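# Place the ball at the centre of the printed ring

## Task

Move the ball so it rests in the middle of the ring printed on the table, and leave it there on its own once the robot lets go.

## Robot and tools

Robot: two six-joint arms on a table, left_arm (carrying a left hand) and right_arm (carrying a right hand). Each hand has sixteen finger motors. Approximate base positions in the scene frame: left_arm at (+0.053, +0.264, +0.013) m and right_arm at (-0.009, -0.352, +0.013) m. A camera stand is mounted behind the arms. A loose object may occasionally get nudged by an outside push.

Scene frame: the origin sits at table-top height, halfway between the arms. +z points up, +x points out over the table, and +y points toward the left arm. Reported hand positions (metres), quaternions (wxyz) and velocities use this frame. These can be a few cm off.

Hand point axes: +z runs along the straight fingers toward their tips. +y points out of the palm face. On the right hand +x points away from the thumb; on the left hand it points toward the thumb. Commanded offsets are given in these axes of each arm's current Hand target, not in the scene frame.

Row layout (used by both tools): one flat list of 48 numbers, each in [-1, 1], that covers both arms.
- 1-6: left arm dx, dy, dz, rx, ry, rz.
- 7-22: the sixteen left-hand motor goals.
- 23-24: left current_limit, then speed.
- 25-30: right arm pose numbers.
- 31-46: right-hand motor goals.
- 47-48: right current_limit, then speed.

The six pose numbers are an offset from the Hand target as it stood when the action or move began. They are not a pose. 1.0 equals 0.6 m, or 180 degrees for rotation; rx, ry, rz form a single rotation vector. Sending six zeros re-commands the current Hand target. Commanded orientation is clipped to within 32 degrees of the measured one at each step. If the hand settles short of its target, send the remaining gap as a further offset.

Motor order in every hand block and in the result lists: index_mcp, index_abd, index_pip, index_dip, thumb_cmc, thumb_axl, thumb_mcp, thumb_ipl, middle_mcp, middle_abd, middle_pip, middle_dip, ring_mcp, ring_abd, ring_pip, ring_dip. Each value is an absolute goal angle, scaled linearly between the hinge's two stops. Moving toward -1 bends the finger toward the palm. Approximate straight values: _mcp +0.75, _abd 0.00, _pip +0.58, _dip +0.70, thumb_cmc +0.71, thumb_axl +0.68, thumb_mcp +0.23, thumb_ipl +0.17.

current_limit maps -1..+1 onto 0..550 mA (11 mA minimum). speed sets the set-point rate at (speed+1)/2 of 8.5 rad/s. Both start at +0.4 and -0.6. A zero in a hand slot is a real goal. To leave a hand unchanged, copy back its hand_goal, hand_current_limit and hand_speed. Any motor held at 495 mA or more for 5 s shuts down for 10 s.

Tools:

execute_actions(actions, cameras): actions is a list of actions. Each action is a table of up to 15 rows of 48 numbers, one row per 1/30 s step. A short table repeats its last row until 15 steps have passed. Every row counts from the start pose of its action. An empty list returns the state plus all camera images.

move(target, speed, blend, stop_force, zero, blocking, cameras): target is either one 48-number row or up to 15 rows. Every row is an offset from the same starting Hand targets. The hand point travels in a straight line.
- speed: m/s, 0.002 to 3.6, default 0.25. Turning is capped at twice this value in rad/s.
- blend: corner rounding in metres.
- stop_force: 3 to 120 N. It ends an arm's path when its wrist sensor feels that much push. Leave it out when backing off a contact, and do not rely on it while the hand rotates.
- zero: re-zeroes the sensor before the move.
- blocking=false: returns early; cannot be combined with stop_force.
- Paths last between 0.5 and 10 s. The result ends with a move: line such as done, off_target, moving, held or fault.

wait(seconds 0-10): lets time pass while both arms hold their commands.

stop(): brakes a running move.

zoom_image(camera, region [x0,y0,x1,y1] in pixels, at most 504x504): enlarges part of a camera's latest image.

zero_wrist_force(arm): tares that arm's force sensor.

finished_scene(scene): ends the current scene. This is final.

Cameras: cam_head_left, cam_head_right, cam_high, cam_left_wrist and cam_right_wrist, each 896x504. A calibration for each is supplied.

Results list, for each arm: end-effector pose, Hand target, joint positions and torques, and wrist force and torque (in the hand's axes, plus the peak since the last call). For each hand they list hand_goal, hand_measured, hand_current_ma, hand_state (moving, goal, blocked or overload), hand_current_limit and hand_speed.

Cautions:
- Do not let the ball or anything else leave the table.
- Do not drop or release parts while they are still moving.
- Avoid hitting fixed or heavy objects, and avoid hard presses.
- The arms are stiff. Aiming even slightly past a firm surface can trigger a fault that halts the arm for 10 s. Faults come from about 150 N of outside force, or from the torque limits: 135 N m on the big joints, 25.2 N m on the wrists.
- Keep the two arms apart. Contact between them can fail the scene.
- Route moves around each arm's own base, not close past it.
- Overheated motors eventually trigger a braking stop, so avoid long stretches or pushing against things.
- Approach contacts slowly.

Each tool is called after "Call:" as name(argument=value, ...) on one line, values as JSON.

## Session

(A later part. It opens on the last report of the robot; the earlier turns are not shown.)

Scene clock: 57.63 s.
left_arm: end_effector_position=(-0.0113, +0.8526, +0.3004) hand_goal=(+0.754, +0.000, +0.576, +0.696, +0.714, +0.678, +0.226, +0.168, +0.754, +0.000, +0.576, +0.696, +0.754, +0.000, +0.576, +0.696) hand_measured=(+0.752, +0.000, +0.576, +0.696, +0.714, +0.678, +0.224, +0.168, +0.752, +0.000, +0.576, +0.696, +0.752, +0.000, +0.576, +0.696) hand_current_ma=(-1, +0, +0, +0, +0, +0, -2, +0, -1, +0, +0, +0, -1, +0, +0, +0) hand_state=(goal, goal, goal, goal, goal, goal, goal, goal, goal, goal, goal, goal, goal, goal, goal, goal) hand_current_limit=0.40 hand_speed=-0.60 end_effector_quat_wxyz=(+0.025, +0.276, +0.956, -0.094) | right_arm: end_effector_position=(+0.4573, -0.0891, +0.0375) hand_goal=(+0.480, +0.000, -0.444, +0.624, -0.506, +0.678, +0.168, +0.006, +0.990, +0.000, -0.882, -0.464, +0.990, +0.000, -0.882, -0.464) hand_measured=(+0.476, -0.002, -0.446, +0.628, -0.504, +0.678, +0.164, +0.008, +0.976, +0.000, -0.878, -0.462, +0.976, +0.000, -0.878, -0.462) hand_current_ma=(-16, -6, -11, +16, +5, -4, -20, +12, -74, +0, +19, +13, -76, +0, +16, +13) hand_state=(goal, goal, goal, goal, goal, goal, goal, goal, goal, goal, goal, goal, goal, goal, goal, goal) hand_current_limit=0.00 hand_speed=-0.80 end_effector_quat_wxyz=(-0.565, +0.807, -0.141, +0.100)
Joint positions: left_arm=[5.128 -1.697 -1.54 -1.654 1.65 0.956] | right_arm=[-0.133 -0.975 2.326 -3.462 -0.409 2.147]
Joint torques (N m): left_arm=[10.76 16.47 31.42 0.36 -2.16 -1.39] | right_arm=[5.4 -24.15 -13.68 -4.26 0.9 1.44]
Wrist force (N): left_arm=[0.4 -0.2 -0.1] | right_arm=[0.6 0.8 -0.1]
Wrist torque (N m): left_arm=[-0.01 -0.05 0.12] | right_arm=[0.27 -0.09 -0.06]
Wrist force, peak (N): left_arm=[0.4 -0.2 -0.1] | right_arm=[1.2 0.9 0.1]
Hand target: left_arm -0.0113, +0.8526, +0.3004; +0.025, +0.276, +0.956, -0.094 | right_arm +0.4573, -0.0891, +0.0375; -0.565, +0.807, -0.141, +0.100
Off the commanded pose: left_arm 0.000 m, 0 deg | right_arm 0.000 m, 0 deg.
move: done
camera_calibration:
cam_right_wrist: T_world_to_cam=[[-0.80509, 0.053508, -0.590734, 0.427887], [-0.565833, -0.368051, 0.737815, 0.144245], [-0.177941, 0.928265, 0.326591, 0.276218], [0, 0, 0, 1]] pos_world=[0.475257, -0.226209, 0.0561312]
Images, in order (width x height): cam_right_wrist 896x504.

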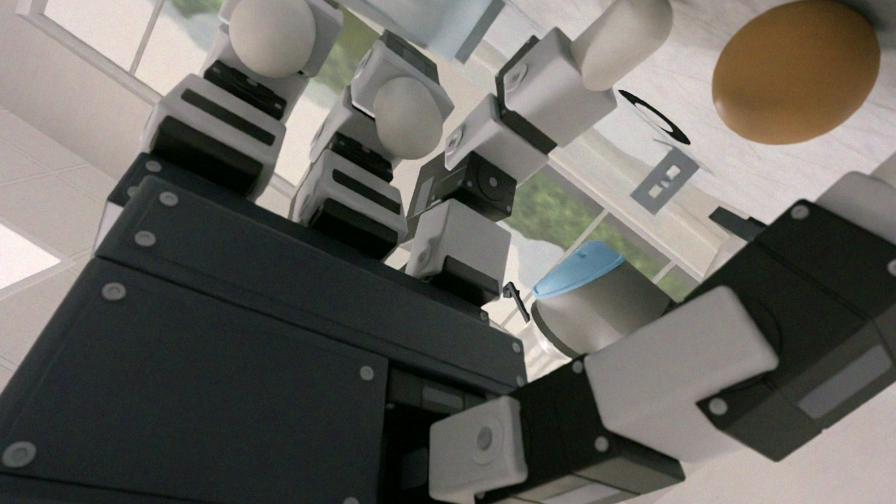

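Call:
move(target=[[0,0,0,0,0,0,0.754,0,0.576,0.696,0.714,0.678,0.226,0.168,0.754,0,0.576,0.696,0.754,0,0.576,0.696,0.4,-0.6, -0.0087,0.0025,-0.0069,0,0,0,0.479,0,-0.445,0.623,-0.507,0.677,0.1685,0.0054,0.99,0,-0.883,-0.464,0.99,0,-0.883,-0.464,0.0,-0.8],[0,0,0,0,0,0,0.754,0,0.576,0.696,0.714,0.678,0.226,0.168,0.754,0,0.576,0.696,0.754,0,0.576,0.696,0.4,-0.6, -0.0087,0.0025,-0.0069,0,0,0,0.2055,0,-0.445,0.623,-0.507,0.677,-0.02,0.0054,0.99,0,-0.883,-0.464,0.99,0,-0.883,-0.464,0.0,-0.93]], speed=0.06, cameras=["cam_right_wrist"])

Scene clock: 60.10 s.
left_arm: end_effector_position=(-0.0113, +0.8526, +0.3004) hand_goal=(+0.754, +0.000, +0.576, +0.696, +0.714, +0.678, +0.226, +0.168, +0.754, +0.000, +0.576, +0.696, +0.754, +0.000, +0.576, +0.696) hand_measured=(+0.752, +0.000, +0.576, +0.696, +0.714, +0.678, +0.224, +0.168, +0.752, +0.000, +0.576, +0.696, +0.752, +0.000, +0.576, +0.696) hand_current_ma=(-1, +0, +0, +0, +0, +0, -2, +0, -1, +0, +0, +0, -1, +0, +0, +0) hand_state=(goal, goal, goal, goal, goal, goal, goal, goal, goal, goal, goal, goal, goal, goal, goal, goal) hand_current_limit=0.40 hand_speed=-0.60 end_effector_quat_wxyz=(+0.025, +0.276, +0.956, -0.094) | right_arm: end_effector_position=(+0.4509, -0.0914, +0.0375) hand_goal=(+0.206, +0.000, -0.444, +0.624, -0.506, +0.678, -0.020, +0.006, +0.990, +0.000, -0.882, -0.464, +0.990, +0.000, -0.882, -0.464) hand_measured=(+0.252, -0.002, -0.434, +0.628, -0.504, +0.678, -0.004, +0.012, +0.976, +0.000, -0.878, -0.462, +0.976, +0.000, -0.878, -0.462) hand_current_ma=(+249, -6, +47, +16, +5, -4, +100, +35, -74, +0, +19, +13, -76, +0, +16, +13) hand_state=(blocked, goal, goal, goal, goal, goal, goal, goal, goal, goal, goal, goal, goal, goal, goal, goal) hand_current_limit=0.00 hand_speed=-0.93 end_effector_quat_wxyz=(-0.565, +0.807, -0.141, +0.100)
Joint positions: left_arm=[5.128 -1.697 -1.54 -1.654 1.65 0.956] | right_arm=[-0.141 -0.985 2.347 -3.457 -0.406 2.13]
Joint torques (N m): left_arm=[11.01 16.99 31.62 0.63 -2.03 -1.38] | right_arm=[-7.56 -38.86 0.61 -0.62 2.53 -1.22]
Wrist force (N): left_arm=[0.2 -0.1 -0.3] | right_arm=[0.3 -1.2 -0.2]
Wrist torque (N m): left_arm=[0.02 -0.03 0.10] | right_arm=[0.20 -0.08 0.07]
Wrist force, peak (N): left_arm=[0.2 -0.4 0.0] | right_arm=[0.7 -1.5 -0.2]
Hand target: left_arm -0.0113, +0.8526, +0.3004; +0.025, +0.276, +0.956, -0.094 | right_arm +0.4509, -0.0914, +0.0375; -0.565, +0.807, -0.141, +0.100
Off the commanded pose: left_arm 0.000 m, 0 deg | right_arm 0.000 m, 0 deg.
move: done
camera_calibration:
cam_right_wrist: T_world_to_cam=[[-0.80509, 0.053508, -0.590734, 0.422783], [-0.565833, -0.368051, 0.737815, 0.139684], [-0.177941, 0.928265, 0.326591, 0.277289], [0, 0, 0, 1]] pos_world=[0.468757, -0.228609, 0.0561312]
Images, in order (width x height): cam_right_wrist 896x504.

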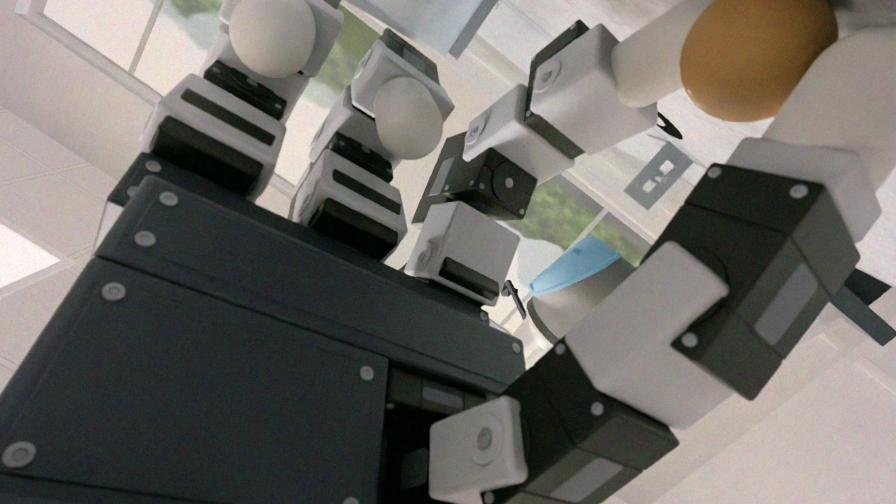

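Call:
move(target=[[0,0,0,0,0,0,0.754,0,0.576,0.696,0.714,0.678,0.226,0.168,0.754,0,0.576,0.696,0.754,0,0.576,0.696,0.4,-0.6, 0,-0.0979,-0.0356,0,0,0,0.2055,0,-0.445,0.623,-0.507,0.677,-0.02,0.0054,0.99,0,-0.883,-0.464,0.99,0,-0.883,-0.464,0.0,-0.93],[0,0,0,0,0,0,0.754,0,0.576,0.696,0.714,0.678,0.226,0.168,0.754,0,0.576,0.696,0.754,0,0.576,0.696,0.4,-0.6, -0.2169,-0.1893,0.2154,0.0170,0.3571,0.1557,0.2055,0,-0.445,0.623,-0.507,0.677,-0.02,0.0054,0.99,0,-0.883,-0.464,0.99,0,-0.883,-0.464,0.0,-0.93]], speed=[0.08,0.25], blend=[0.01, 0], cameras=["cam_right_wrist","cam_high","cam_head_left"])

Call:
zoom_image(camera="cam_high", region=[460, 180, 560, 280])

Scene clock: 65.03 s.
left_arm: end_effector_position=(-0.0113, +0.8526, +0.3004) hand_goal=(+0.754, +0.000, +0.576, +0.696, +0.714, +0.678, +0.226, +0.168, +0.754, +0.000, +0.576, +0.696, +0.754, +0.000, +0.576, +0.696) hand_measured=(+0.752, +0.000, +0.576, +0.696, +0.714, +0.678, +0.224, +0.168, +0.752, +0.000, +0.576, +0.696, +0.752, +0.000, +0.576, +0.696) hand_current_ma=(-1, +0, +0, +0, +0, +0, -2, +0, -1, +0, +0, +0, -1, +0, +0, +0) hand_state=(goal, goal, goal, goal, goal, goal, goal, goal, goal, goal, goal, goal, goal, goal, goal, goal) hand_current_limit=0.40 hand_speed=-0.60 end_effector_quat_wxyz=(+0.025, +0.276, +0.956, -0.094) | right_arm: end_effector_position=(+0.3831, +0.1036, +0.0998) hand_goal=(+0.206, +0.000, -0.444, +0.624, -0.506, +0.678, -0.020, +0.006, +0.990, +0.000, -0.882, -0.464, +0.990, +0.000, -0.882, -0.464) hand_measured=(+0.246, -0.002, -0.428, +0.630, -0.506, +0.678, -0.004, +0.012, +0.976, +0.000, -0.878, -0.462, +0.976, +0.000, -0.878, -0.462) hand_current_ma=(+217, -6, +75, +30, +2, -4, +106, +45, -73, +0, +19, +13, -75, +0, +16, +13) hand_state=(blocked, goal, goal, goal, goal, goal, goal, goal, goal, goal, goal, goal, goal, goal, goal, goal) hand_current_limit=0.00 hand_speed=-0.93 end_effector_quat_wxyz=(-0.431, +0.561, -0.596, +0.380)
Joint positions: left_arm=[5.128 -1.697 -1.54 -1.654 1.65 0.956] | right_arm=[0.822 -0.965 2.118 -3.82 -2.306 3.566]
Joint torques (N m): left_arm=[9.38 15.94 32.13 0.47 -2.14 -1.28] | right_arm=[8.92 -44.79 -18.8 -0.33 -2.03 1.52]
Wrist force (N): left_arm=[0.0 0.0 -0.2] | right_arm=[0.8 0.7 0.1]
Wrist torque (N m): left_arm=[0.02 0.01 0.08] | right_arm=[0.24 -0.13 -0.04]
Wrist force, peak (N): left_arm=[0.3 -0.3 -0.4] | right_arm=[0.7 -1.7 -0.1]
Hand target: left_arm -0.0113, +0.8526, +0.3004; +0.025, +0.276, +0.956, -0.094 | right_arm +0.3831, +0.1037, +0.0999; -0.431, +0.561, -0.596, +0.380
Off the commanded pose: left_arm 0.000 m, 0 deg | right_arm 0.000 m, 0 deg.
move: done
camera_calibration:
cam_right_wrist: T_world_to_cam=[[-0.224035, 0.824197, -0.520103, 0.0850521], [-0.540416, 0.339046, 0.770064, 0.0409977], [0.811023, 0.453594, 0.369451, -0.270167], [0, 0, 0, 1]] pos_world=[0.260322, 0.0385464, 0.112478]
Images, in order (width x height): cam_head_left 896x504, cam_high 896x504, cam_right_wrist 896x504.

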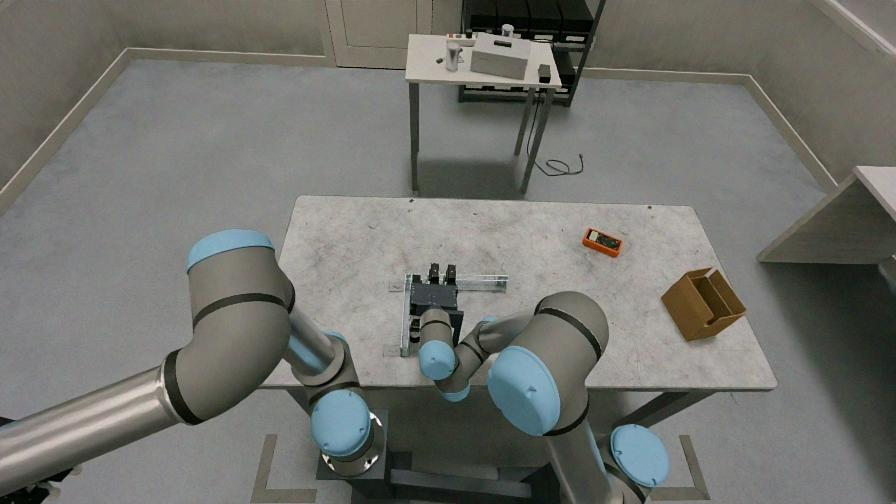

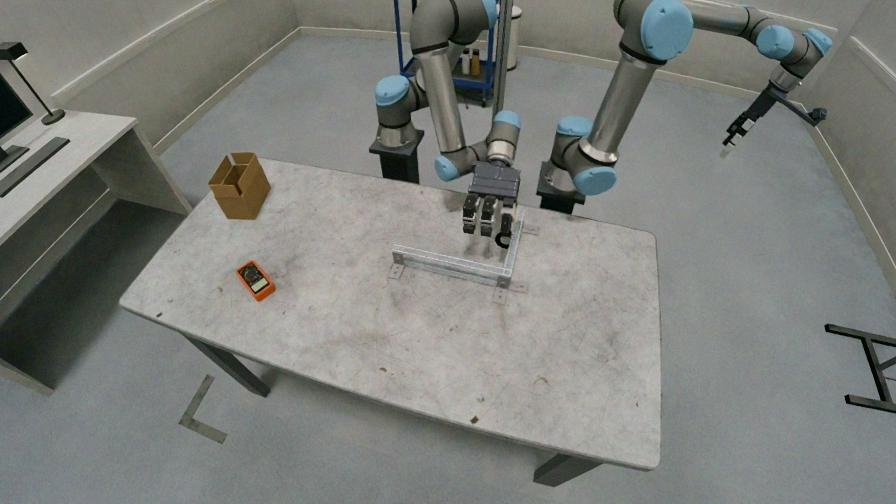

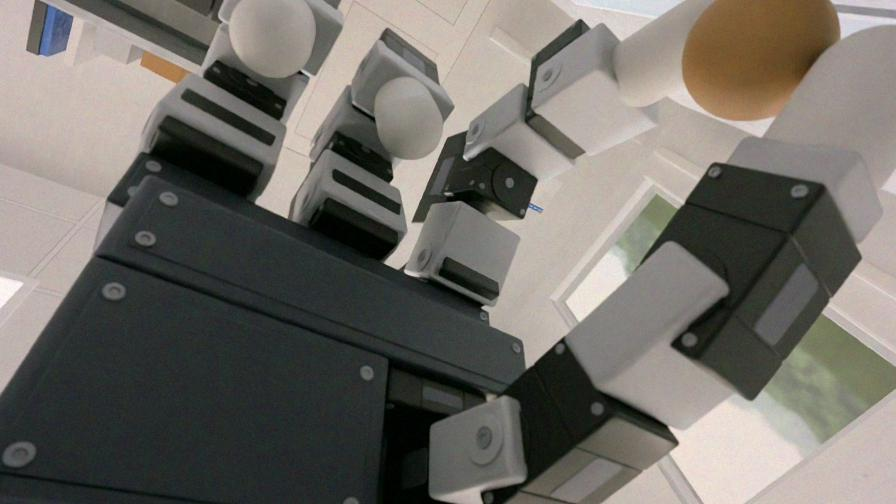

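Scaled by 5.040 from the camera's 896x504 image, which has a finer 1280x720 frame.

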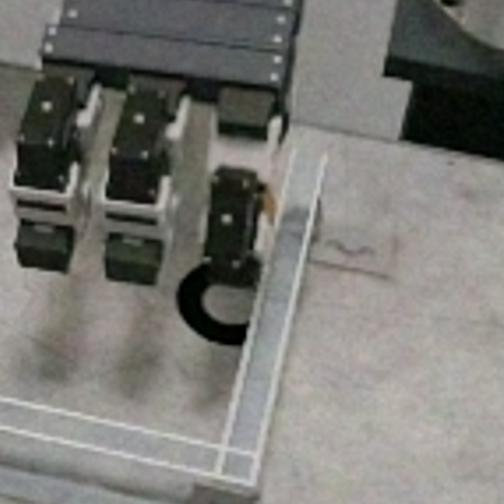

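Call:
move(target=[0,0,0,0,0,0,0.754,0,0.576,0.696,0.714,0.678,0.226,0.168,0.754,0,0.576,0.696,0.754,0,0.576,0.696,0.4,-0.6, 0.009,0.0966,0.0352,0,0,0,0.2055,0,-0.445,0.623,-0.507,0.677,-0.02,0.0054,0.99,0,-0.883,-0.464,0.99,0,-0.883,-0.464,0.0,-0.93], speed=0.04, stop_force=5, cameras=["cam_right_wrist","cam_high"])

Call:
zoom_image(camera="cam_high", region=[460, 180, 560, 280])

Scene clock: 67.10 s.
left_arm: end_effector_position=(-0.0113, +0.8526, +0.3004) hand_goal=(+0.754, +0.000, +0.576, +0.696, +0.714, +0.678, +0.226, +0.168, +0.754, +0.000, +0.576, +0.696, +0.754, +0.000, +0.576, +0.696) hand_measured=(+0.752, +0.000, +0.576, +0.696, +0.714, +0.678, +0.224, +0.168, +0.752, +0.000, +0.576, +0.696, +0.752, +0.000, +0.576, +0.696) hand_current_ma=(-1, +0, +0, +0, +0, +0, -2, +0, -1, +0, +0, +0, -1, +0, +0, +0) hand_state=(goal, goal, goal, goal, goal, goal, goal, goal, goal, goal, goal, goal, goal, goal, goal, goal) hand_current_limit=0.40 hand_speed=-0.60 end_effector_quat_wxyz=(+0.025, +0.276, +0.956, -0.094) | right_arm: end_effector_position=(+0.3831, +0.1036, +0.0731) hand_goal=(+0.206, +0.000, -0.444, +0.624, -0.506, +0.678, -0.020, +0.006, +0.990, +0.000, -0.882, -0.464, +0.990, +0.000, -0.882, -0.464) hand_measured=(+0.250, -0.004, -0.438, +0.630, -0.506, +0.678, -0.002, +0.014, +0.976, +0.000, -0.878, -0.462, +0.976, +0.000, -0.878, -0.462) hand_current_ma=(+233, -17, +32, +30, +0, -4, +121, +53, -71, +0, +18, +13, -73, +0, +16, +13) hand_state=(blocked, goal, goal, goal, goal, goal, goal, goal, goal, goal, goal, goal, goal, goal, goal, goal) hand_current_limit=0.00 hand_speed=-0.93 end_effector_quat_wxyz=(-0.431, +0.561, -0.596, +0.380)
Joint positions: left_arm=[5.128 -1.697 -1.54 -1.654 1.65 0.956] | right_arm=[0.822 -0.897 2.114 -3.883 -2.306 3.566]
Joint torques (N m): left_arm=[10.69 15.83 33.75 0.51 -2.03 -1.38] | right_arm=[9.43 -45.46 -1.6 -0.06 1.08 -1.27]
Wrist force (N): left_arm=[0.0 -0.3 -0.1] | right_arm=[1.7 -1.3 0.0]
Wrist torque (N m): left_arm=[-0.03 0.01 0.09] | right_arm=[0.24 -0.11 0.05]
Wrist force, peak (N): left_arm=[0.4 -0.2 -0.3] | right_arm=[3.6 -15.8 -2.9]
Hand target: left_arm -0.0113, +0.8526, +0.3004; +0.025, +0.276, +0.956, -0.094 | right_arm +0.3831, +0.1036, +0.0731; -0.431, +0.561, -0.596, +0.380 (not the last commanded pose)
Off the commanded pose: left_arm 0.000 m, 0 deg | right_arm 0.035 m, 0 deg.
move: contact (right_arm)
camera_calibration:
cam_right_wrist: T_world_to_cam=[[-0.223977, 0.824233, -0.520071, 0.0711236], [-0.540041, 0.33925, 0.770237, 0.0613841], [0.811289, 0.453375, 0.369135, -0.260255], [0, 0, 0, 1]] pos_world=[0.260222, 0.0385463, 0.0857784]
Images, in order (width x height): cam_high 896x504, cam_right_wrist 896x504.

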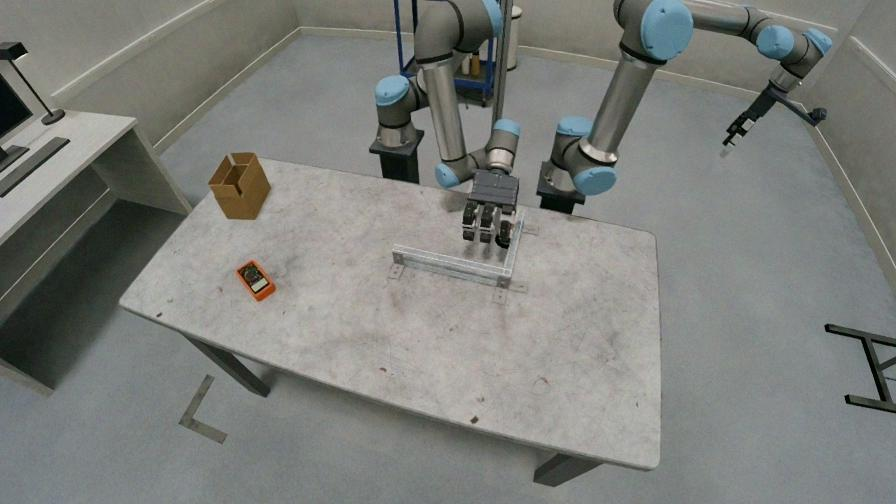

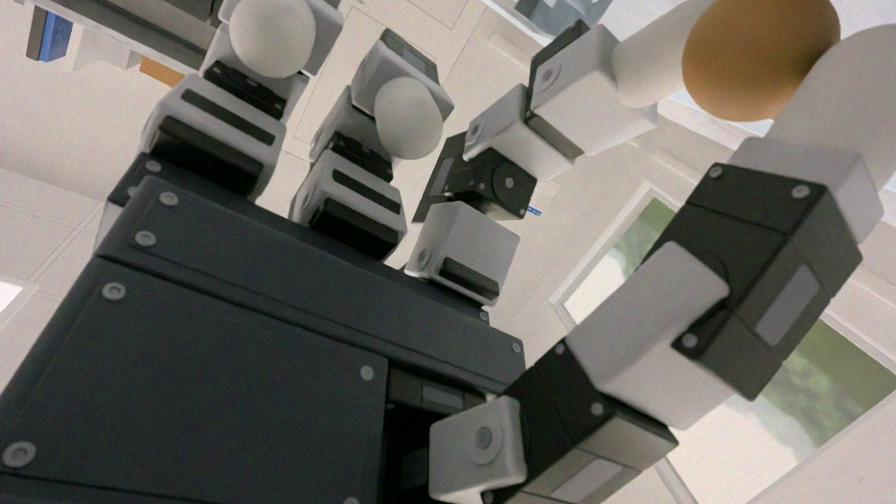

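Scaled by 5.040 from the camera's 896x504 image, which has a finer 1280x720 frame.

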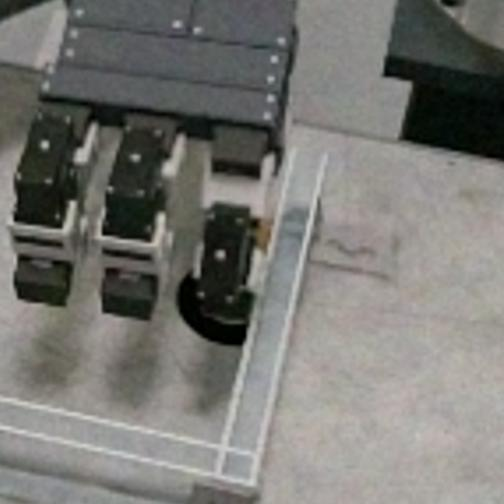

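Call:
move(target=[0,0,0,0,0,0,0.754,0,0.576,0.696,0.714,0.678,0.226,0.168,0.754,0,0.576,0.696,0.754,0,0.576,0.696,0.4,-0.6, 0.0252,-0.0178,-0.0065,0,0,0,0.2055,0,-0.445,0.623,-0.507,0.677,-0.02,0.0054,0.99,0,-0.883,-0.464,0.99,0,-0.883,-0.464,0.0,-0.93], speed=0.05)

Call:
move(target=[0,0,0,0,0,0,0.754,0,0.576,0.696,0.714,0.678,0.226,0.168,0.754,0,0.576,0.696,0.754,0,0.576,0.696,0.4,-0.6, 0.0065,0.0711,0.0258,0,0,0,0.2055,0,-0.445,0.623,-0.507,0.677,-0.02,0.0054,0.99,0,-0.883,-0.464,0.99,0,-0.883,-0.464,0.0,-0.93], speed=0.04, stop_force=4, cameras=["cam_right_wrist","cam_high"])

Call:
zoom_image(camera="cam_high", region=[460, 180, 560, 280])

Scene clock: 68.93 s.
left_arm: end_effector_position=(-0.0113, +0.8526, +0.3004) hand_goal=(+0.754, +0.000, +0.576, +0.696, +0.714, +0.678, +0.226, +0.168, +0.754, +0.000, +0.576, +0.696, +0.754, +0.000, +0.576, +0.696) hand_measured=(+0.752, +0.000, +0.576, +0.696, +0.714, +0.678, +0.224, +0.168, +0.752, +0.000, +0.576, +0.696, +0.752, +0.000, +0.576, +0.696) hand_current_ma=(-1, +0, +0, +0, +0, +0, -2, +0, -1, +0, +0, +0, -1, +0, +0, +0) hand_state=(goal, goal, goal, goal, goal, goal, goal, goal, goal, goal, goal, goal, goal, goal, goal, goal) hand_current_limit=0.40 hand_speed=-0.60 end_effector_quat_wxyz=(+0.025, +0.276, +0.956, -0.094) | right_arm: end_effector_position=(+0.3830, +0.0877, +0.0830) hand_goal=(+0.206, +0.000, -0.444, +0.624, -0.506, +0.678, -0.020, +0.006, +0.990, +0.000, -0.882, -0.464, +0.990, +0.000, -0.882, -0.464) hand_measured=(+0.244, -0.002, -0.430, +0.630, -0.506, +0.678, -0.002, +0.014, +0.976, +0.000, -0.878, -0.462, +0.976, +0.000, -0.878, -0.462) hand_current_ma=(+206, -9, +70, +30, +0, -4, +121, +53, -71, +0, +18, +13, -73, +0, +16, +13) hand_state=(blocked, goal, goal, goal, goal, goal, goal, goal, goal, goal, goal, goal, goal, goal, goal, goal) hand_current_limit=0.00 hand_speed=-0.93 end_effector_quat_wxyz=(-0.431, +0.561, -0.596, +0.380)
Joint positions: left_arm=[5.128 -1.697 -1.54 -1.654 1.65 0.956] | right_arm=[0.798 -0.935 2.155 -3.896 -2.284 3.551]
Joint torques (N m): left_arm=[9.37 16.31 31.6 0.62 -2.02 -1.37] | right_arm=[-7.68 -45.26 -2.5 -3.91 1.04 -1.22]
Wrist force (N): left_arm=[-0.2 -0.1 0.0] | right_arm=[0.9 0.4 0.2]
Wrist torque (N m): left_arm=[-0.01 0.03 0.07] | right_arm=[0.19 -0.15 0.07]
Wrist force, peak (N): left_arm=[0.1 -0.3 -0.3] | right_arm=[1.8 -1.9 0.0]
Hand target: left_arm -0.0113, +0.8526, +0.3004; +0.025, +0.276, +0.956, -0.094 | right_arm +0.3830, +0.0876, +0.0831; -0.431, +0.561, -0.596, +0.380
Off the commanded pose: left_arm 0.000 m, 0 deg | right_arm 0.000 m, 0 deg.
move: done

Scene clock: 71.17 s.
left_arm: end_effector_position=(-0.0113, +0.8526, +0.3004) hand_goal=(+0.754, +0.000, +0.576, +0.696, +0.714, +0.678, +0.226, +0.168, +0.754, +0.000, +0.576, +0.696, +0.754, +0.000, +0.576, +0.696) hand_measured=(+0.752, +0.000, +0.576, +0.696, +0.714, +0.678, +0.224, +0.168, +0.752, +0.000, +0.576, +0.696, +0.752, +0.000, +0.576, +0.696) hand_current_ma=(-1, +0, +0, +0, +0, +0, -2, +0, -1, +0, +0, +0, -1, +0, +0, +0) hand_state=(goal, goal, goal, goal, goal, goal, goal, goal, goal, goal, goal, goal, goal, goal, goal, goal) hand_current_limit=0.40 hand_speed=-0.60 end_effector_quat_wxyz=(+0.025, +0.276, +0.956, -0.094) | right_arm: end_effector_position=(+0.3831, +0.0876, +0.0376) hand_goal=(+0.206, +0.000, -0.444, +0.624, -0.506, +0.678, -0.020, +0.006, +0.990, +0.000, -0.882, -0.464, +0.990, +0.000, -0.882, -0.464) hand_measured=(+0.244, -0.002, -0.430, +0.630, -0.506, +0.678, -0.002, +0.014, +0.976, +0.000, -0.878, -0.462, +0.976, +0.000, -0.878, -0.462) hand_current_ma=(+206, -9, +70, +30, +0, -4, +121, +53, -71, +0, +18, +13, -73, +0, +16, +13) hand_state=(blocked, goal, goal, goal, goal, goal, goal, goal, goal, goal, goal, goal, goal, goal, goal, goal) hand_current_limit=0.00 hand_speed=-0.93 end_effector_quat_wxyz=(-0.431, +0.561, -0.596, +0.380)
Joint positions: left_arm=[5.128 -1.697 -1.54 -1.654 1.65 0.956] | right_arm=[0.797 -0.813 2.139 -4.002 -2.284 3.551]
Joint torques (N m): left_arm=[10.42 16.67 32.07 0.72 -2.05 -1.34] | right_arm=[5.16 -30.93 -15.81 -3.99 -1.05 -1.11]
Wrist force (N): left_arm=[0.2 -0.1 -0.2] | right_arm=[0.8 0.6 0.3]
Wrist torque (N m): left_arm=[0.01 -0.02 0.10] | right_arm=[0.22 -0.14 0.07]
Wrist force, peak (N): left_arm=[0.3 -0.3 -0.3] | right_arm=[1.1 0.9 0.3]
Hand target: left_arm -0.0113, +0.8526, +0.3004; +0.025, +0.276, +0.956, -0.094 | right_arm +0.3831, +0.0876, +0.0376; -0.431, +0.561, -0.596, +0.380
Off the commanded pose: left_arm 0.000 m, 0 deg | right_arm 0.000 m, 0 deg.
move: done
camera_calibration:
cam_right_wrist: T_world_to_cam=[[-0.223977, 0.824233, -0.520071, 0.0658712], [-0.540041, 0.33925, 0.770237, 0.0942095], [0.811289, 0.453375, 0.369135, -0.239978], [0, 0, 0, 1]] pos_world=[0.260322, 0.0225463, 0.0502784]
Images, in order (width x height): cam_high 896x504, cam_right_wrist 896x504.

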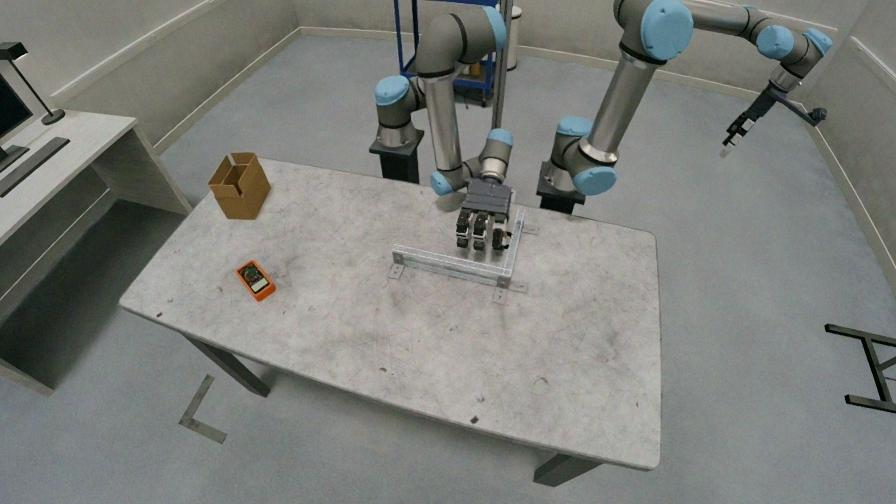

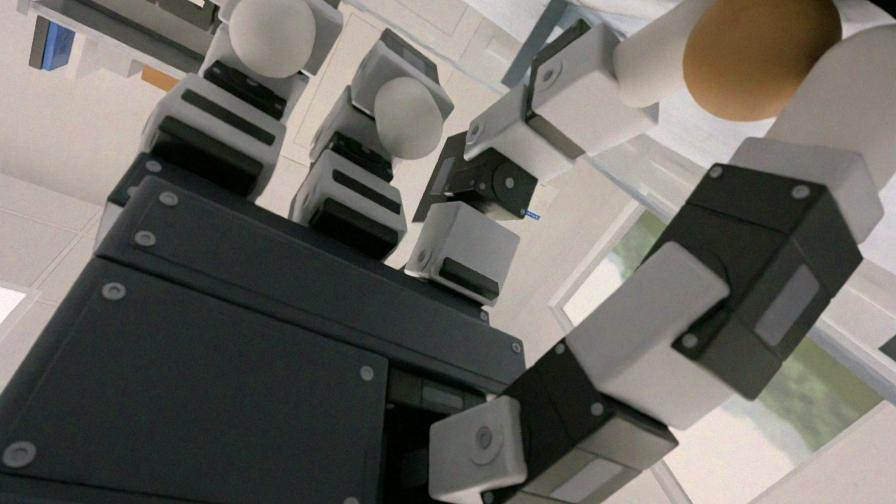

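Scaled by 5.040 from the camera's 896x504 image, which has a finer 1280x720 frame.

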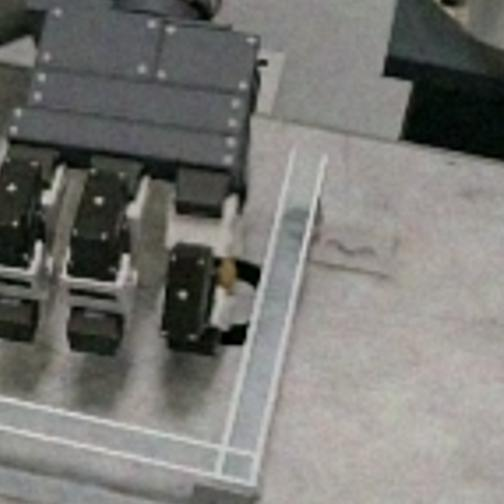

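Call:
move(target=[[0,0,0,0,0,0,0.754,0,0.576,0.696,0.714,0.678,0.226,0.168,0.754,0,0.576,0.696,0.754,0,0.576,0.696,0.4,-0.6, 0.0002,0.0023,0.0009,0,0,0,0.2055,0,-0.445,0.623,-0.507,0.677,-0.02,0.0054,0.99,0,-0.883,-0.464,0.99,0,-0.883,-0.464,0.0,-0.93],[0,0,0,0,0,0,0.754,0,0.576,0.696,0.714,0.678,0.226,0.168,0.754,0,0.576,0.696,0.754,0,0.576,0.696,0.4,-0.6, 0.0002,0.0023,0.0009,0,0,0,0.40,0,-0.445,0.623,-0.507,0.677,0.12,0.0054,0.99,0,-0.883,-0.464,0.99,0,-0.883,-0.464,0.0,-0.96]], speed=0.04, cameras=["cam_right_wrist","cam_high"])

Call:
zoom_image(camera="cam_high", region=[460, 180, 560, 280])

Scene clock: 73.80 s.
left_arm: end_effector_position=(-0.0113, +0.8526, +0.3004) hand_goal=(+0.754, +0.000, +0.576, +0.696, +0.714, +0.678, +0.226, +0.168, +0.754, +0.000, +0.576, +0.696, +0.754, +0.000, +0.576, +0.696) hand_measured=(+0.752, +0.000, +0.576, +0.696, +0.714, +0.678, +0.224, +0.168, +0.752, +0.000, +0.576, +0.696, +0.752, +0.000, +0.576, +0.696) hand_current_ma=(-1, +0, +0, +0, +0, +0, -2, +0, -1, +0, +0, +0, -1, +0, +0, +0) hand_state=(goal, goal, goal, goal, goal, goal, goal, goal, goal, goal, goal, goal, goal, goal, goal, goal) hand_current_limit=0.40 hand_speed=-0.60 end_effector_quat_wxyz=(+0.025, +0.276, +0.956, -0.094) | right_arm: end_effector_position=(+0.3831, +0.0876, +0.0361) hand_goal=(+0.400, +0.000, -0.444, +0.624, -0.506, +0.678, +0.120, +0.006, +0.990, +0.000, -0.882, -0.464, +0.990, +0.000, -0.882, -0.464) hand_measured=(+0.388, -0.002, -0.440, +0.628, -0.506, +0.678, +0.118, +0.008, +0.976, +0.000, -0.878, -0.462, +0.976, +0.000, -0.878, -0.462) hand_current_ma=(-59, -9, +23, +17, +0, -4, -18, +13, -71, +0, +18, +13, -73, +0, +16, +13) hand_state=(goal, goal, goal, goal, goal, goal, goal, goal, goal, goal, goal, goal, goal, goal, goal, goal) hand_current_limit=0.00 hand_speed=-0.96 end_effector_quat_wxyz=(-0.431, +0.561, -0.596, +0.380)
Joint positions: left_arm=[5.128 -1.697 -1.54 -1.654 1.65 0.956] | right_arm=[0.797 -0.809 2.138 -4.006 -2.284 3.551]
Joint torques (N m): left_arm=[9.11 15.47 32.17 0.35 -2.03 -1.4] | right_arm=[-6.33 -31.27 -14.96 -3.78 0.99 -1.37]
Wrist force (N): left_arm=[0.2 -0.1 -0.2] | right_arm=[0.4 0.7 0.6]
Wrist torque (N m): left_arm=[0.01 -0.02 0.10] | right_arm=[0.21 -0.10 0.04]
Wrist force, peak (N): left_arm=[0.5 0.0 -0.2] | right_arm=[1.2 0.5 0.2]
Hand target: left_arm -0.0113, +0.8526, +0.3004; +0.025, +0.276, +0.956, -0.094 | right_arm +0.3831, +0.0876, +0.0361; -0.431, +0.561, -0.596, +0.380
Off the commanded pose: left_arm 0.000 m, 0 deg | right_arm 0.000 m, 0 deg.
move: done
camera_calibration:
cam_right_wrist: T_world_to_cam=[[-0.224022, 0.824262, -0.520007, 0.0650989], [-0.540022, 0.339181, 0.77028, 0.0953596], [0.811289, 0.453375, 0.369136, -0.239425], [0, 0, 0, 1]] pos_world=[0.260322, 0.0225463, 0.0487784]
Images, in order (width x height): cam_high 896x504, cam_right_wrist 896x504.

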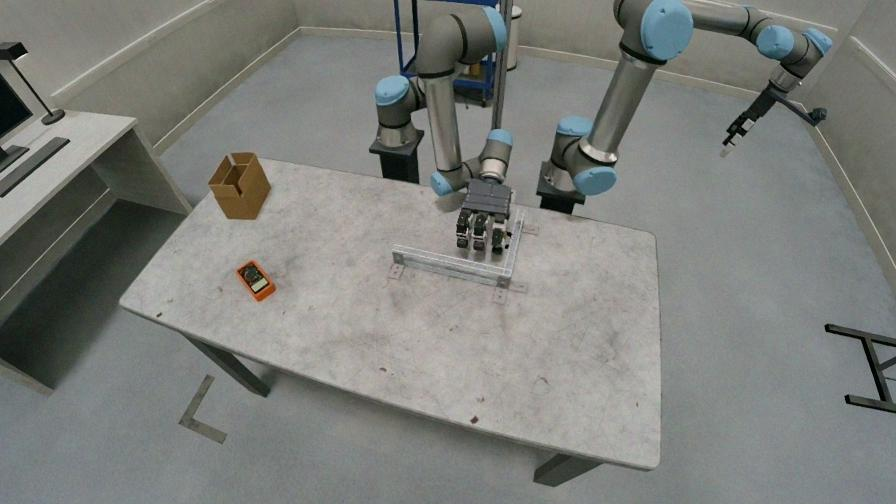

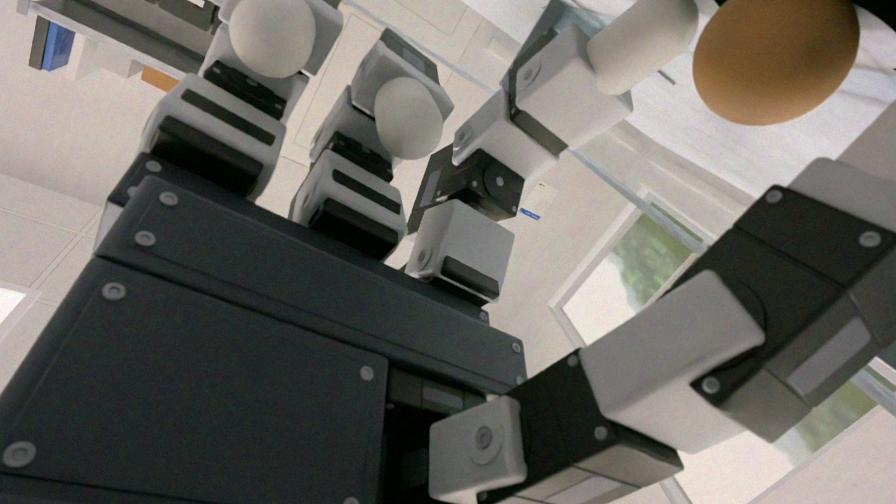

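Scaled by 5.040 from the camera's 896x504 image, which has a finer 1280x720 frame.

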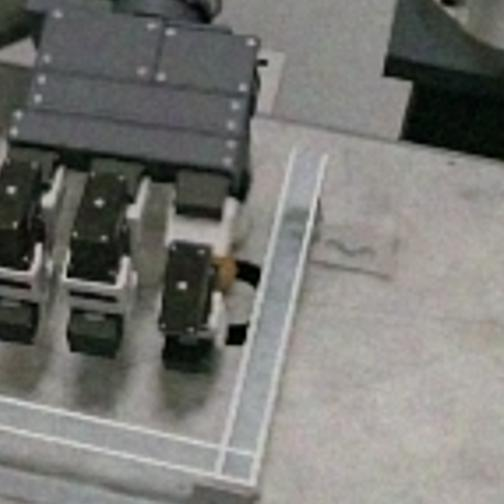

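Call:
move(target=[[0,0,0,0,0,0,0.754,0,0.576,0.696,0.714,0.678,0.226,0.168,0.754,0,0.576,0.696,0.754,0,0.576,0.696,0.4,-0.6, -0.0065,-0.0702,-0.0256,0,0,0,0.40,0,-0.445,0.623,-0.507,0.677,0.12,0.0054,0.99,0,-0.883,-0.464,0.99,0,-0.883,-0.464,0.0,-0.8],[0,0,0,0,0,0,0.754,0,0.576,0.696,0.714,0.678,0.226,0.168,0.754,0,0.576,0.696,0.754,0,0.576,0.696,0.4,-0.6, 0.0377,-0.0739,-0.0269,0,0,0,0.2123,0,-0.445,0.623,-0.507,0.677,-0.0416,0.0054,0.99,0,-0.883,-0.464,0.99,0,-0.883,-0.464,0.0,-0.8],[0,0,0,0,0,0,0.754,0,0.576,0.696,0.714,0.678,0.226,0.168,0.754,0,0.576,0.696,0.754,0,0.576,0.696,0.4,-0.6, 0.0442,-0.0036,-0.0013,0,0,0,0.2123,0,-0.445,0.623,-0.507,0.677,-0.0416,0.0054,0.99,0,-0.883,-0.464,0.99,0,-0.883,-0.464,0.0,-0.8]], speed=0.06, cameras=["cam_right_wrist","cam_high","cam_head_right"])

Call:
zoom_image(camera="cam_high", region=[460, 180, 560, 280])

Scene clock: 78.30 s.
left_arm: end_effector_position=(-0.0113, +0.8526, +0.3004) hand_goal=(+0.754, +0.000, +0.576, +0.696, +0.714, +0.678, +0.226, +0.168, +0.754, +0.000, +0.576, +0.696, +0.754, +0.000, +0.576, +0.696) hand_measured=(+0.752, +0.000, +0.576, +0.696, +0.714, +0.678, +0.224, +0.168, +0.752, +0.000, +0.576, +0.696, +0.752, +0.000, +0.576, +0.696) hand_current_ma=(-1, +0, +0, +0, +0, +0, -2, +0, -1, +0, +0, +0, -1, +0, +0, +0) hand_state=(goal, goal, goal, goal, goal, goal, goal, goal, goal, goal, goal, goal, goal, goal, goal, goal) hand_current_limit=0.40 hand_speed=-0.60 end_effector_quat_wxyz=(+0.025, +0.276, +0.956, -0.094) | right_arm: end_effector_position=(+0.3831, +0.0610, +0.0362) hand_goal=(+0.212, +0.000, -0.444, +0.624, -0.506, +0.678, -0.042, +0.006, +0.990, +0.000, -0.882, -0.464, +0.990, +0.000, -0.882, -0.464) hand_measured=(+0.212, -0.002, -0.440, +0.628, -0.506, +0.678, -0.040, +0.008, +0.976, +0.000, -0.878, -0.462, +0.976, +0.000, -0.878, -0.462) hand_current_ma=(-4, -9, +22, +17, +0, -4, +18, +12, -71, +0, +18, +13, -73, +0, +16, +13) hand_state=(goal, goal, goal, goal, goal, goal, goal, goal, goal, goal, goal, goal, goal, goal, goal, goal) hand_current_limit=0.00 hand_speed=-0.80 end_effector_quat_wxyz=(-0.431, +0.561, -0.596, +0.380) end_effector_velocity=(+0.000, +0.000, -0.002) end_effector_angular_velocity=(-0.001, +0.001, +0.000)
Joint positions: left_arm=[5.128 -1.697 -1.54 -1.654 1.65 0.956] | right_arm=[0.752 -0.822 2.201 -4.073 -2.243 3.525]
Joint velocities: left_arm=[within noise] | right_arm=[0 0.005 0 -0.003 0 0.001]
Joint torques (N m): left_arm=[10.13 16.74 32.85 0.69 -1.95 -1.18] | right_arm=[-4.37 -29.92 -14.6 -4 0.88 -1.33]
Wrist force (N): left_arm=[-0.1 0.0 -0.2] | right_arm=[0.7 0.5 0.1]
Wrist torque (N m): left_arm=[0.03 0.02 0.07] | right_arm=[0.24 -0.12 0.07]
Wrist force, peak (N): left_arm=[0.4 -0.4 0.0] | right_arm=[1.2 0.7 0.2]
Hand target: left_arm -0.0113, +0.8526, +0.3004; +0.025, +0.276, +0.956, -0.094 | right_arm +0.3831, +0.0610, +0.0361; -0.431, +0.561, -0.596, +0.380
Off the commanded pose: left_arm 0.000 m, 0 deg | right_arm 0.000 m, 0 deg.
move: done
camera_calibration:
cam_right_wrist: T_world_to_cam=[[-0.223977, 0.824233, -0.520071, 0.0870678], [-0.540041, 0.33925, 0.770237, 0.104312], [0.811289, 0.453375, 0.369135, -0.227402], [0, 0, 0, 1]] pos_world=[0.260322, -0.0040537, 0.0488784]
Images, in order (width x height): cam_head_right 896x504, cam_high 896x504, cam_right_wrist 896x504.

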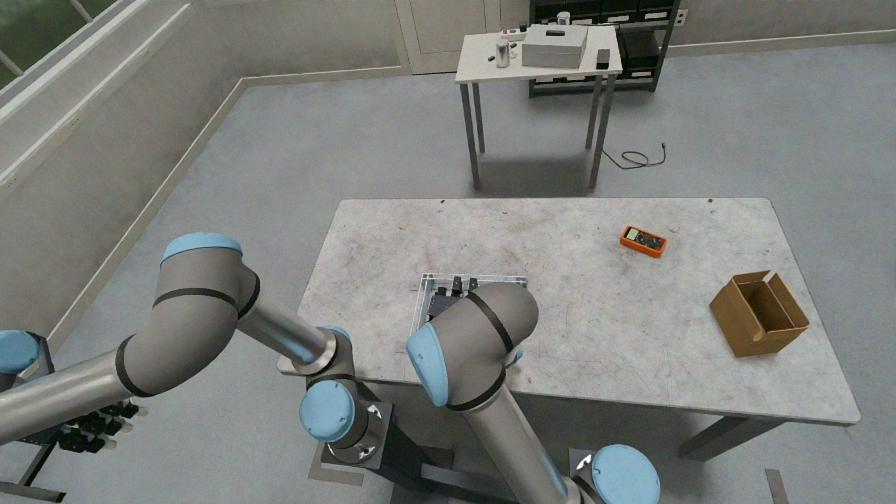

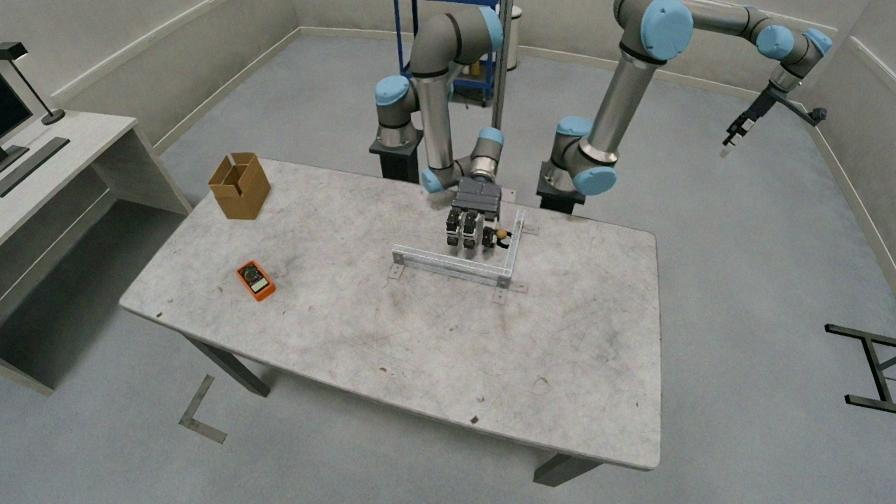

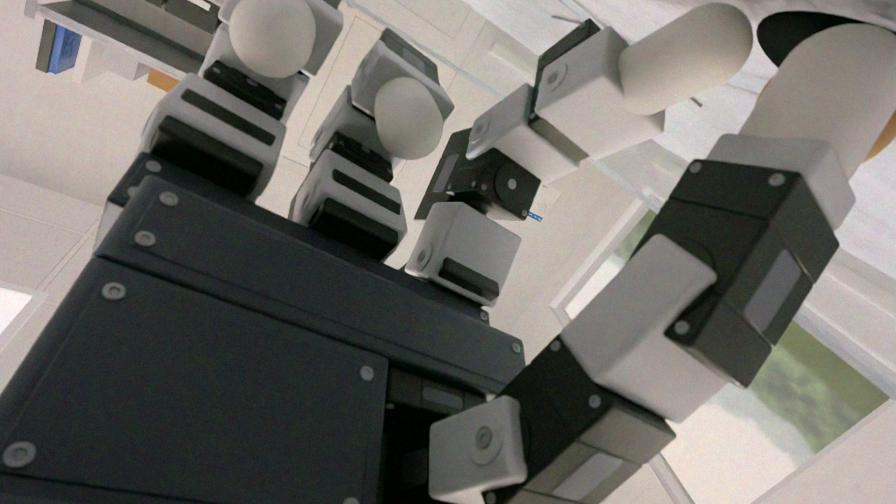

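Scaled by 5.040 from the camera's 896x504 image, which has a finer 1280x720 frame.

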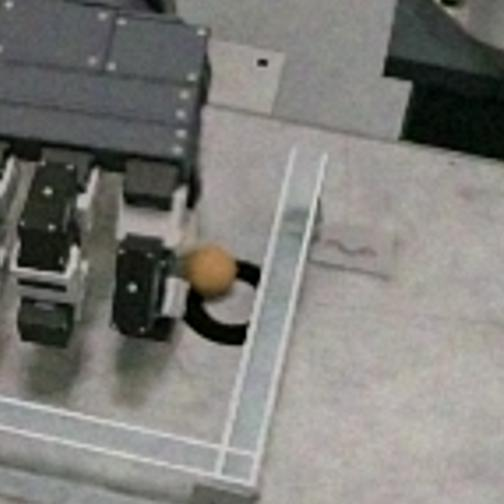

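Call:
move(target=[[0,0,0,0,0,0,0.754,0,0.576,0.696,0.714,0.678,0.226,0.168,0.754,0,0.576,0.696,0.754,0,0.576,0.696,0.4,-0.6, 0,0.0052,-0.0143,0,0,0,0.2123,0,-0.445,0.623,-0.507,0.677,-0.0416,0.0054,0.99,0,-0.883,-0.464,0.99,0,-0.883,-0.464,0.0,-0.8],[0,0,0,0,0,0,0.754,0,0.576,0.696,0.714,0.678,0.226,0.168,0.754,0,0.576,0.696,0.754,0,0.576,0.696,0.4,-0.6, -0.0192,0.0067,-0.0138,0,0,0,0.2123,0,-0.445,0.623,-0.507,0.677,-0.0416,0.0054,0.99,0,-0.883,-0.464,0.99,0,-0.883,-0.464,0.0,-0.8],[0,0,0,0,0,0,0.754,0,0.576,0.696,0.714,0.678,0.226,0.168,0.754,0,0.576,0.696,0.754,0,0.576,0.696,0.4,-0.6, -0.044,0.0037,0.0013,0,0,0,0.2123,0,-0.445,0.623,-0.507,0.677,-0.0416,0.0054,0.99,0,-0.883,-0.464,0.99,0,-0.883,-0.464,0.0,-0.8]], speed=[0.03,0.02,0.015], stop_force=4, cameras=["cam_right_wrist","cam_high"])

Call:
zoom_image(camera="cam_high", region=[460, 180, 560, 280])

Scene clock: 81.87 s.
left_arm: end_effector_position=(-0.0113, +0.8526, +0.3004) hand_goal=(+0.754, +0.000, +0.576, +0.696, +0.714, +0.678, +0.226, +0.168, +0.754, +0.000, +0.576, +0.696, +0.754, +0.000, +0.576, +0.696) hand_measured=(+0.752, +0.000, +0.576, +0.696, +0.714, +0.678, +0.224, +0.168, +0.752, +0.000, +0.576, +0.696, +0.752, +0.000, +0.576, +0.696) hand_current_ma=(-1, +0, +0, +0, +0, +0, -2, +0, -1, +0, +0, +0, -1, +0, +0, +0) hand_state=(goal, goal, goal, goal, goal, goal, goal, goal, goal, goal, goal, goal, goal, goal, goal, goal) hand_current_limit=0.40 hand_speed=-0.60 end_effector_quat_wxyz=(+0.025, +0.276, +0.956, -0.094) | right_arm: end_effector_position=(+0.3831, +0.0875, +0.0360) hand_goal=(+0.212, +0.000, -0.444, +0.624, -0.506, +0.678, -0.042, +0.006, +0.990, +0.000, -0.882, -0.464, +0.990, +0.000, -0.882, -0.464) hand_measured=(+0.212, -0.002, -0.440, +0.628, -0.550, +0.666, -0.036, +0.008, +0.976, +0.000, -0.878, -0.462, +0.976, +0.000, -0.878, -0.462) hand_current_ma=(-4, -9, +22, +17, -228, -77, +39, +12, -71, +0, +18, +13, -73, +0, +16, +13) hand_state=(goal, goal, goal, goal, blocked, goal, goal, goal, goal, goal, goal, goal, goal, goal, goal, goal) hand_current_limit=0.00 hand_speed=-0.80 end_effector_quat_wxyz=(-0.431, +0.561, -0.596, +0.380)
Joint positions: left_arm=[5.128 -1.697 -1.54 -1.654 1.65 0.956] | right_arm=[0.797 -0.809 2.139 -4.006 -2.284 3.551]
Joint torques (N m): left_arm=[9.65 17.88 32.61 0.48 -2.06 -1.14] | right_arm=[9.44 -31.06 -14.41 -0.56 -1.88 1.73]
Wrist force (N): left_arm=[0.2 -0.2 -0.3] | right_arm=[2.7 0.1 -0.9]
Wrist torque (N m): left_arm=[0.00 -0.02 0.10] | right_arm=[0.16 -0.21 -0.11]
Wrist force, peak (N): left_arm=[0.2 -0.3 -0.4] | right_arm=[3.2 0.0 -0.9]
Hand target: left_arm -0.0113, +0.8526, +0.3004; +0.025, +0.276, +0.956, -0.094 | right_arm +0.3831, +0.0875, +0.0360; -0.431, +0.561, -0.596, +0.380
Off the commanded pose: left_arm 0.000 m, 0 deg | right_arm 0.000 m, 0 deg.
move: done
camera_calibration:
cam_right_wrist: T_world_to_cam=[[-0.223977, 0.824233, -0.520071, 0.0651736], [-0.540041, 0.33925, 0.770237, 0.0953988], [0.811289, 0.453375, 0.369135, -0.239379], [0, 0, 0, 1]] pos_world=[0.260322, 0.0224463, 0.0487784]
Images, in order (width x height): cam_high 896x504, cam_right_wrist 896x504.

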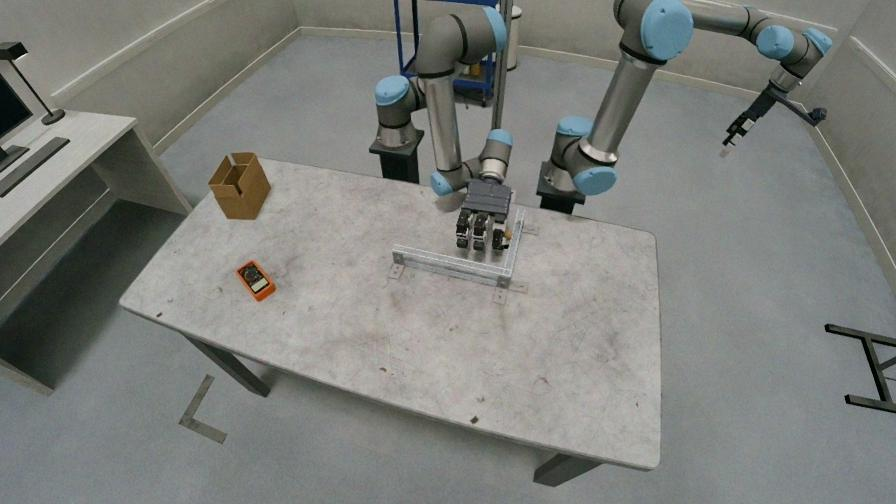

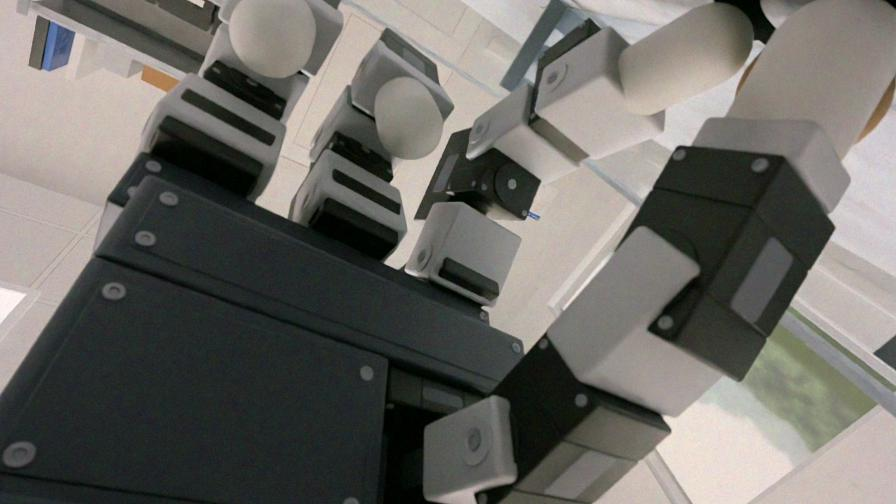

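Scaled by 5.040 from the camera's 896x504 image, which has a finer 1280x720 frame.

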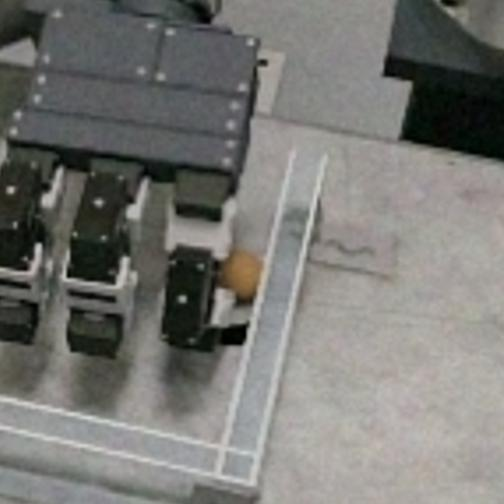

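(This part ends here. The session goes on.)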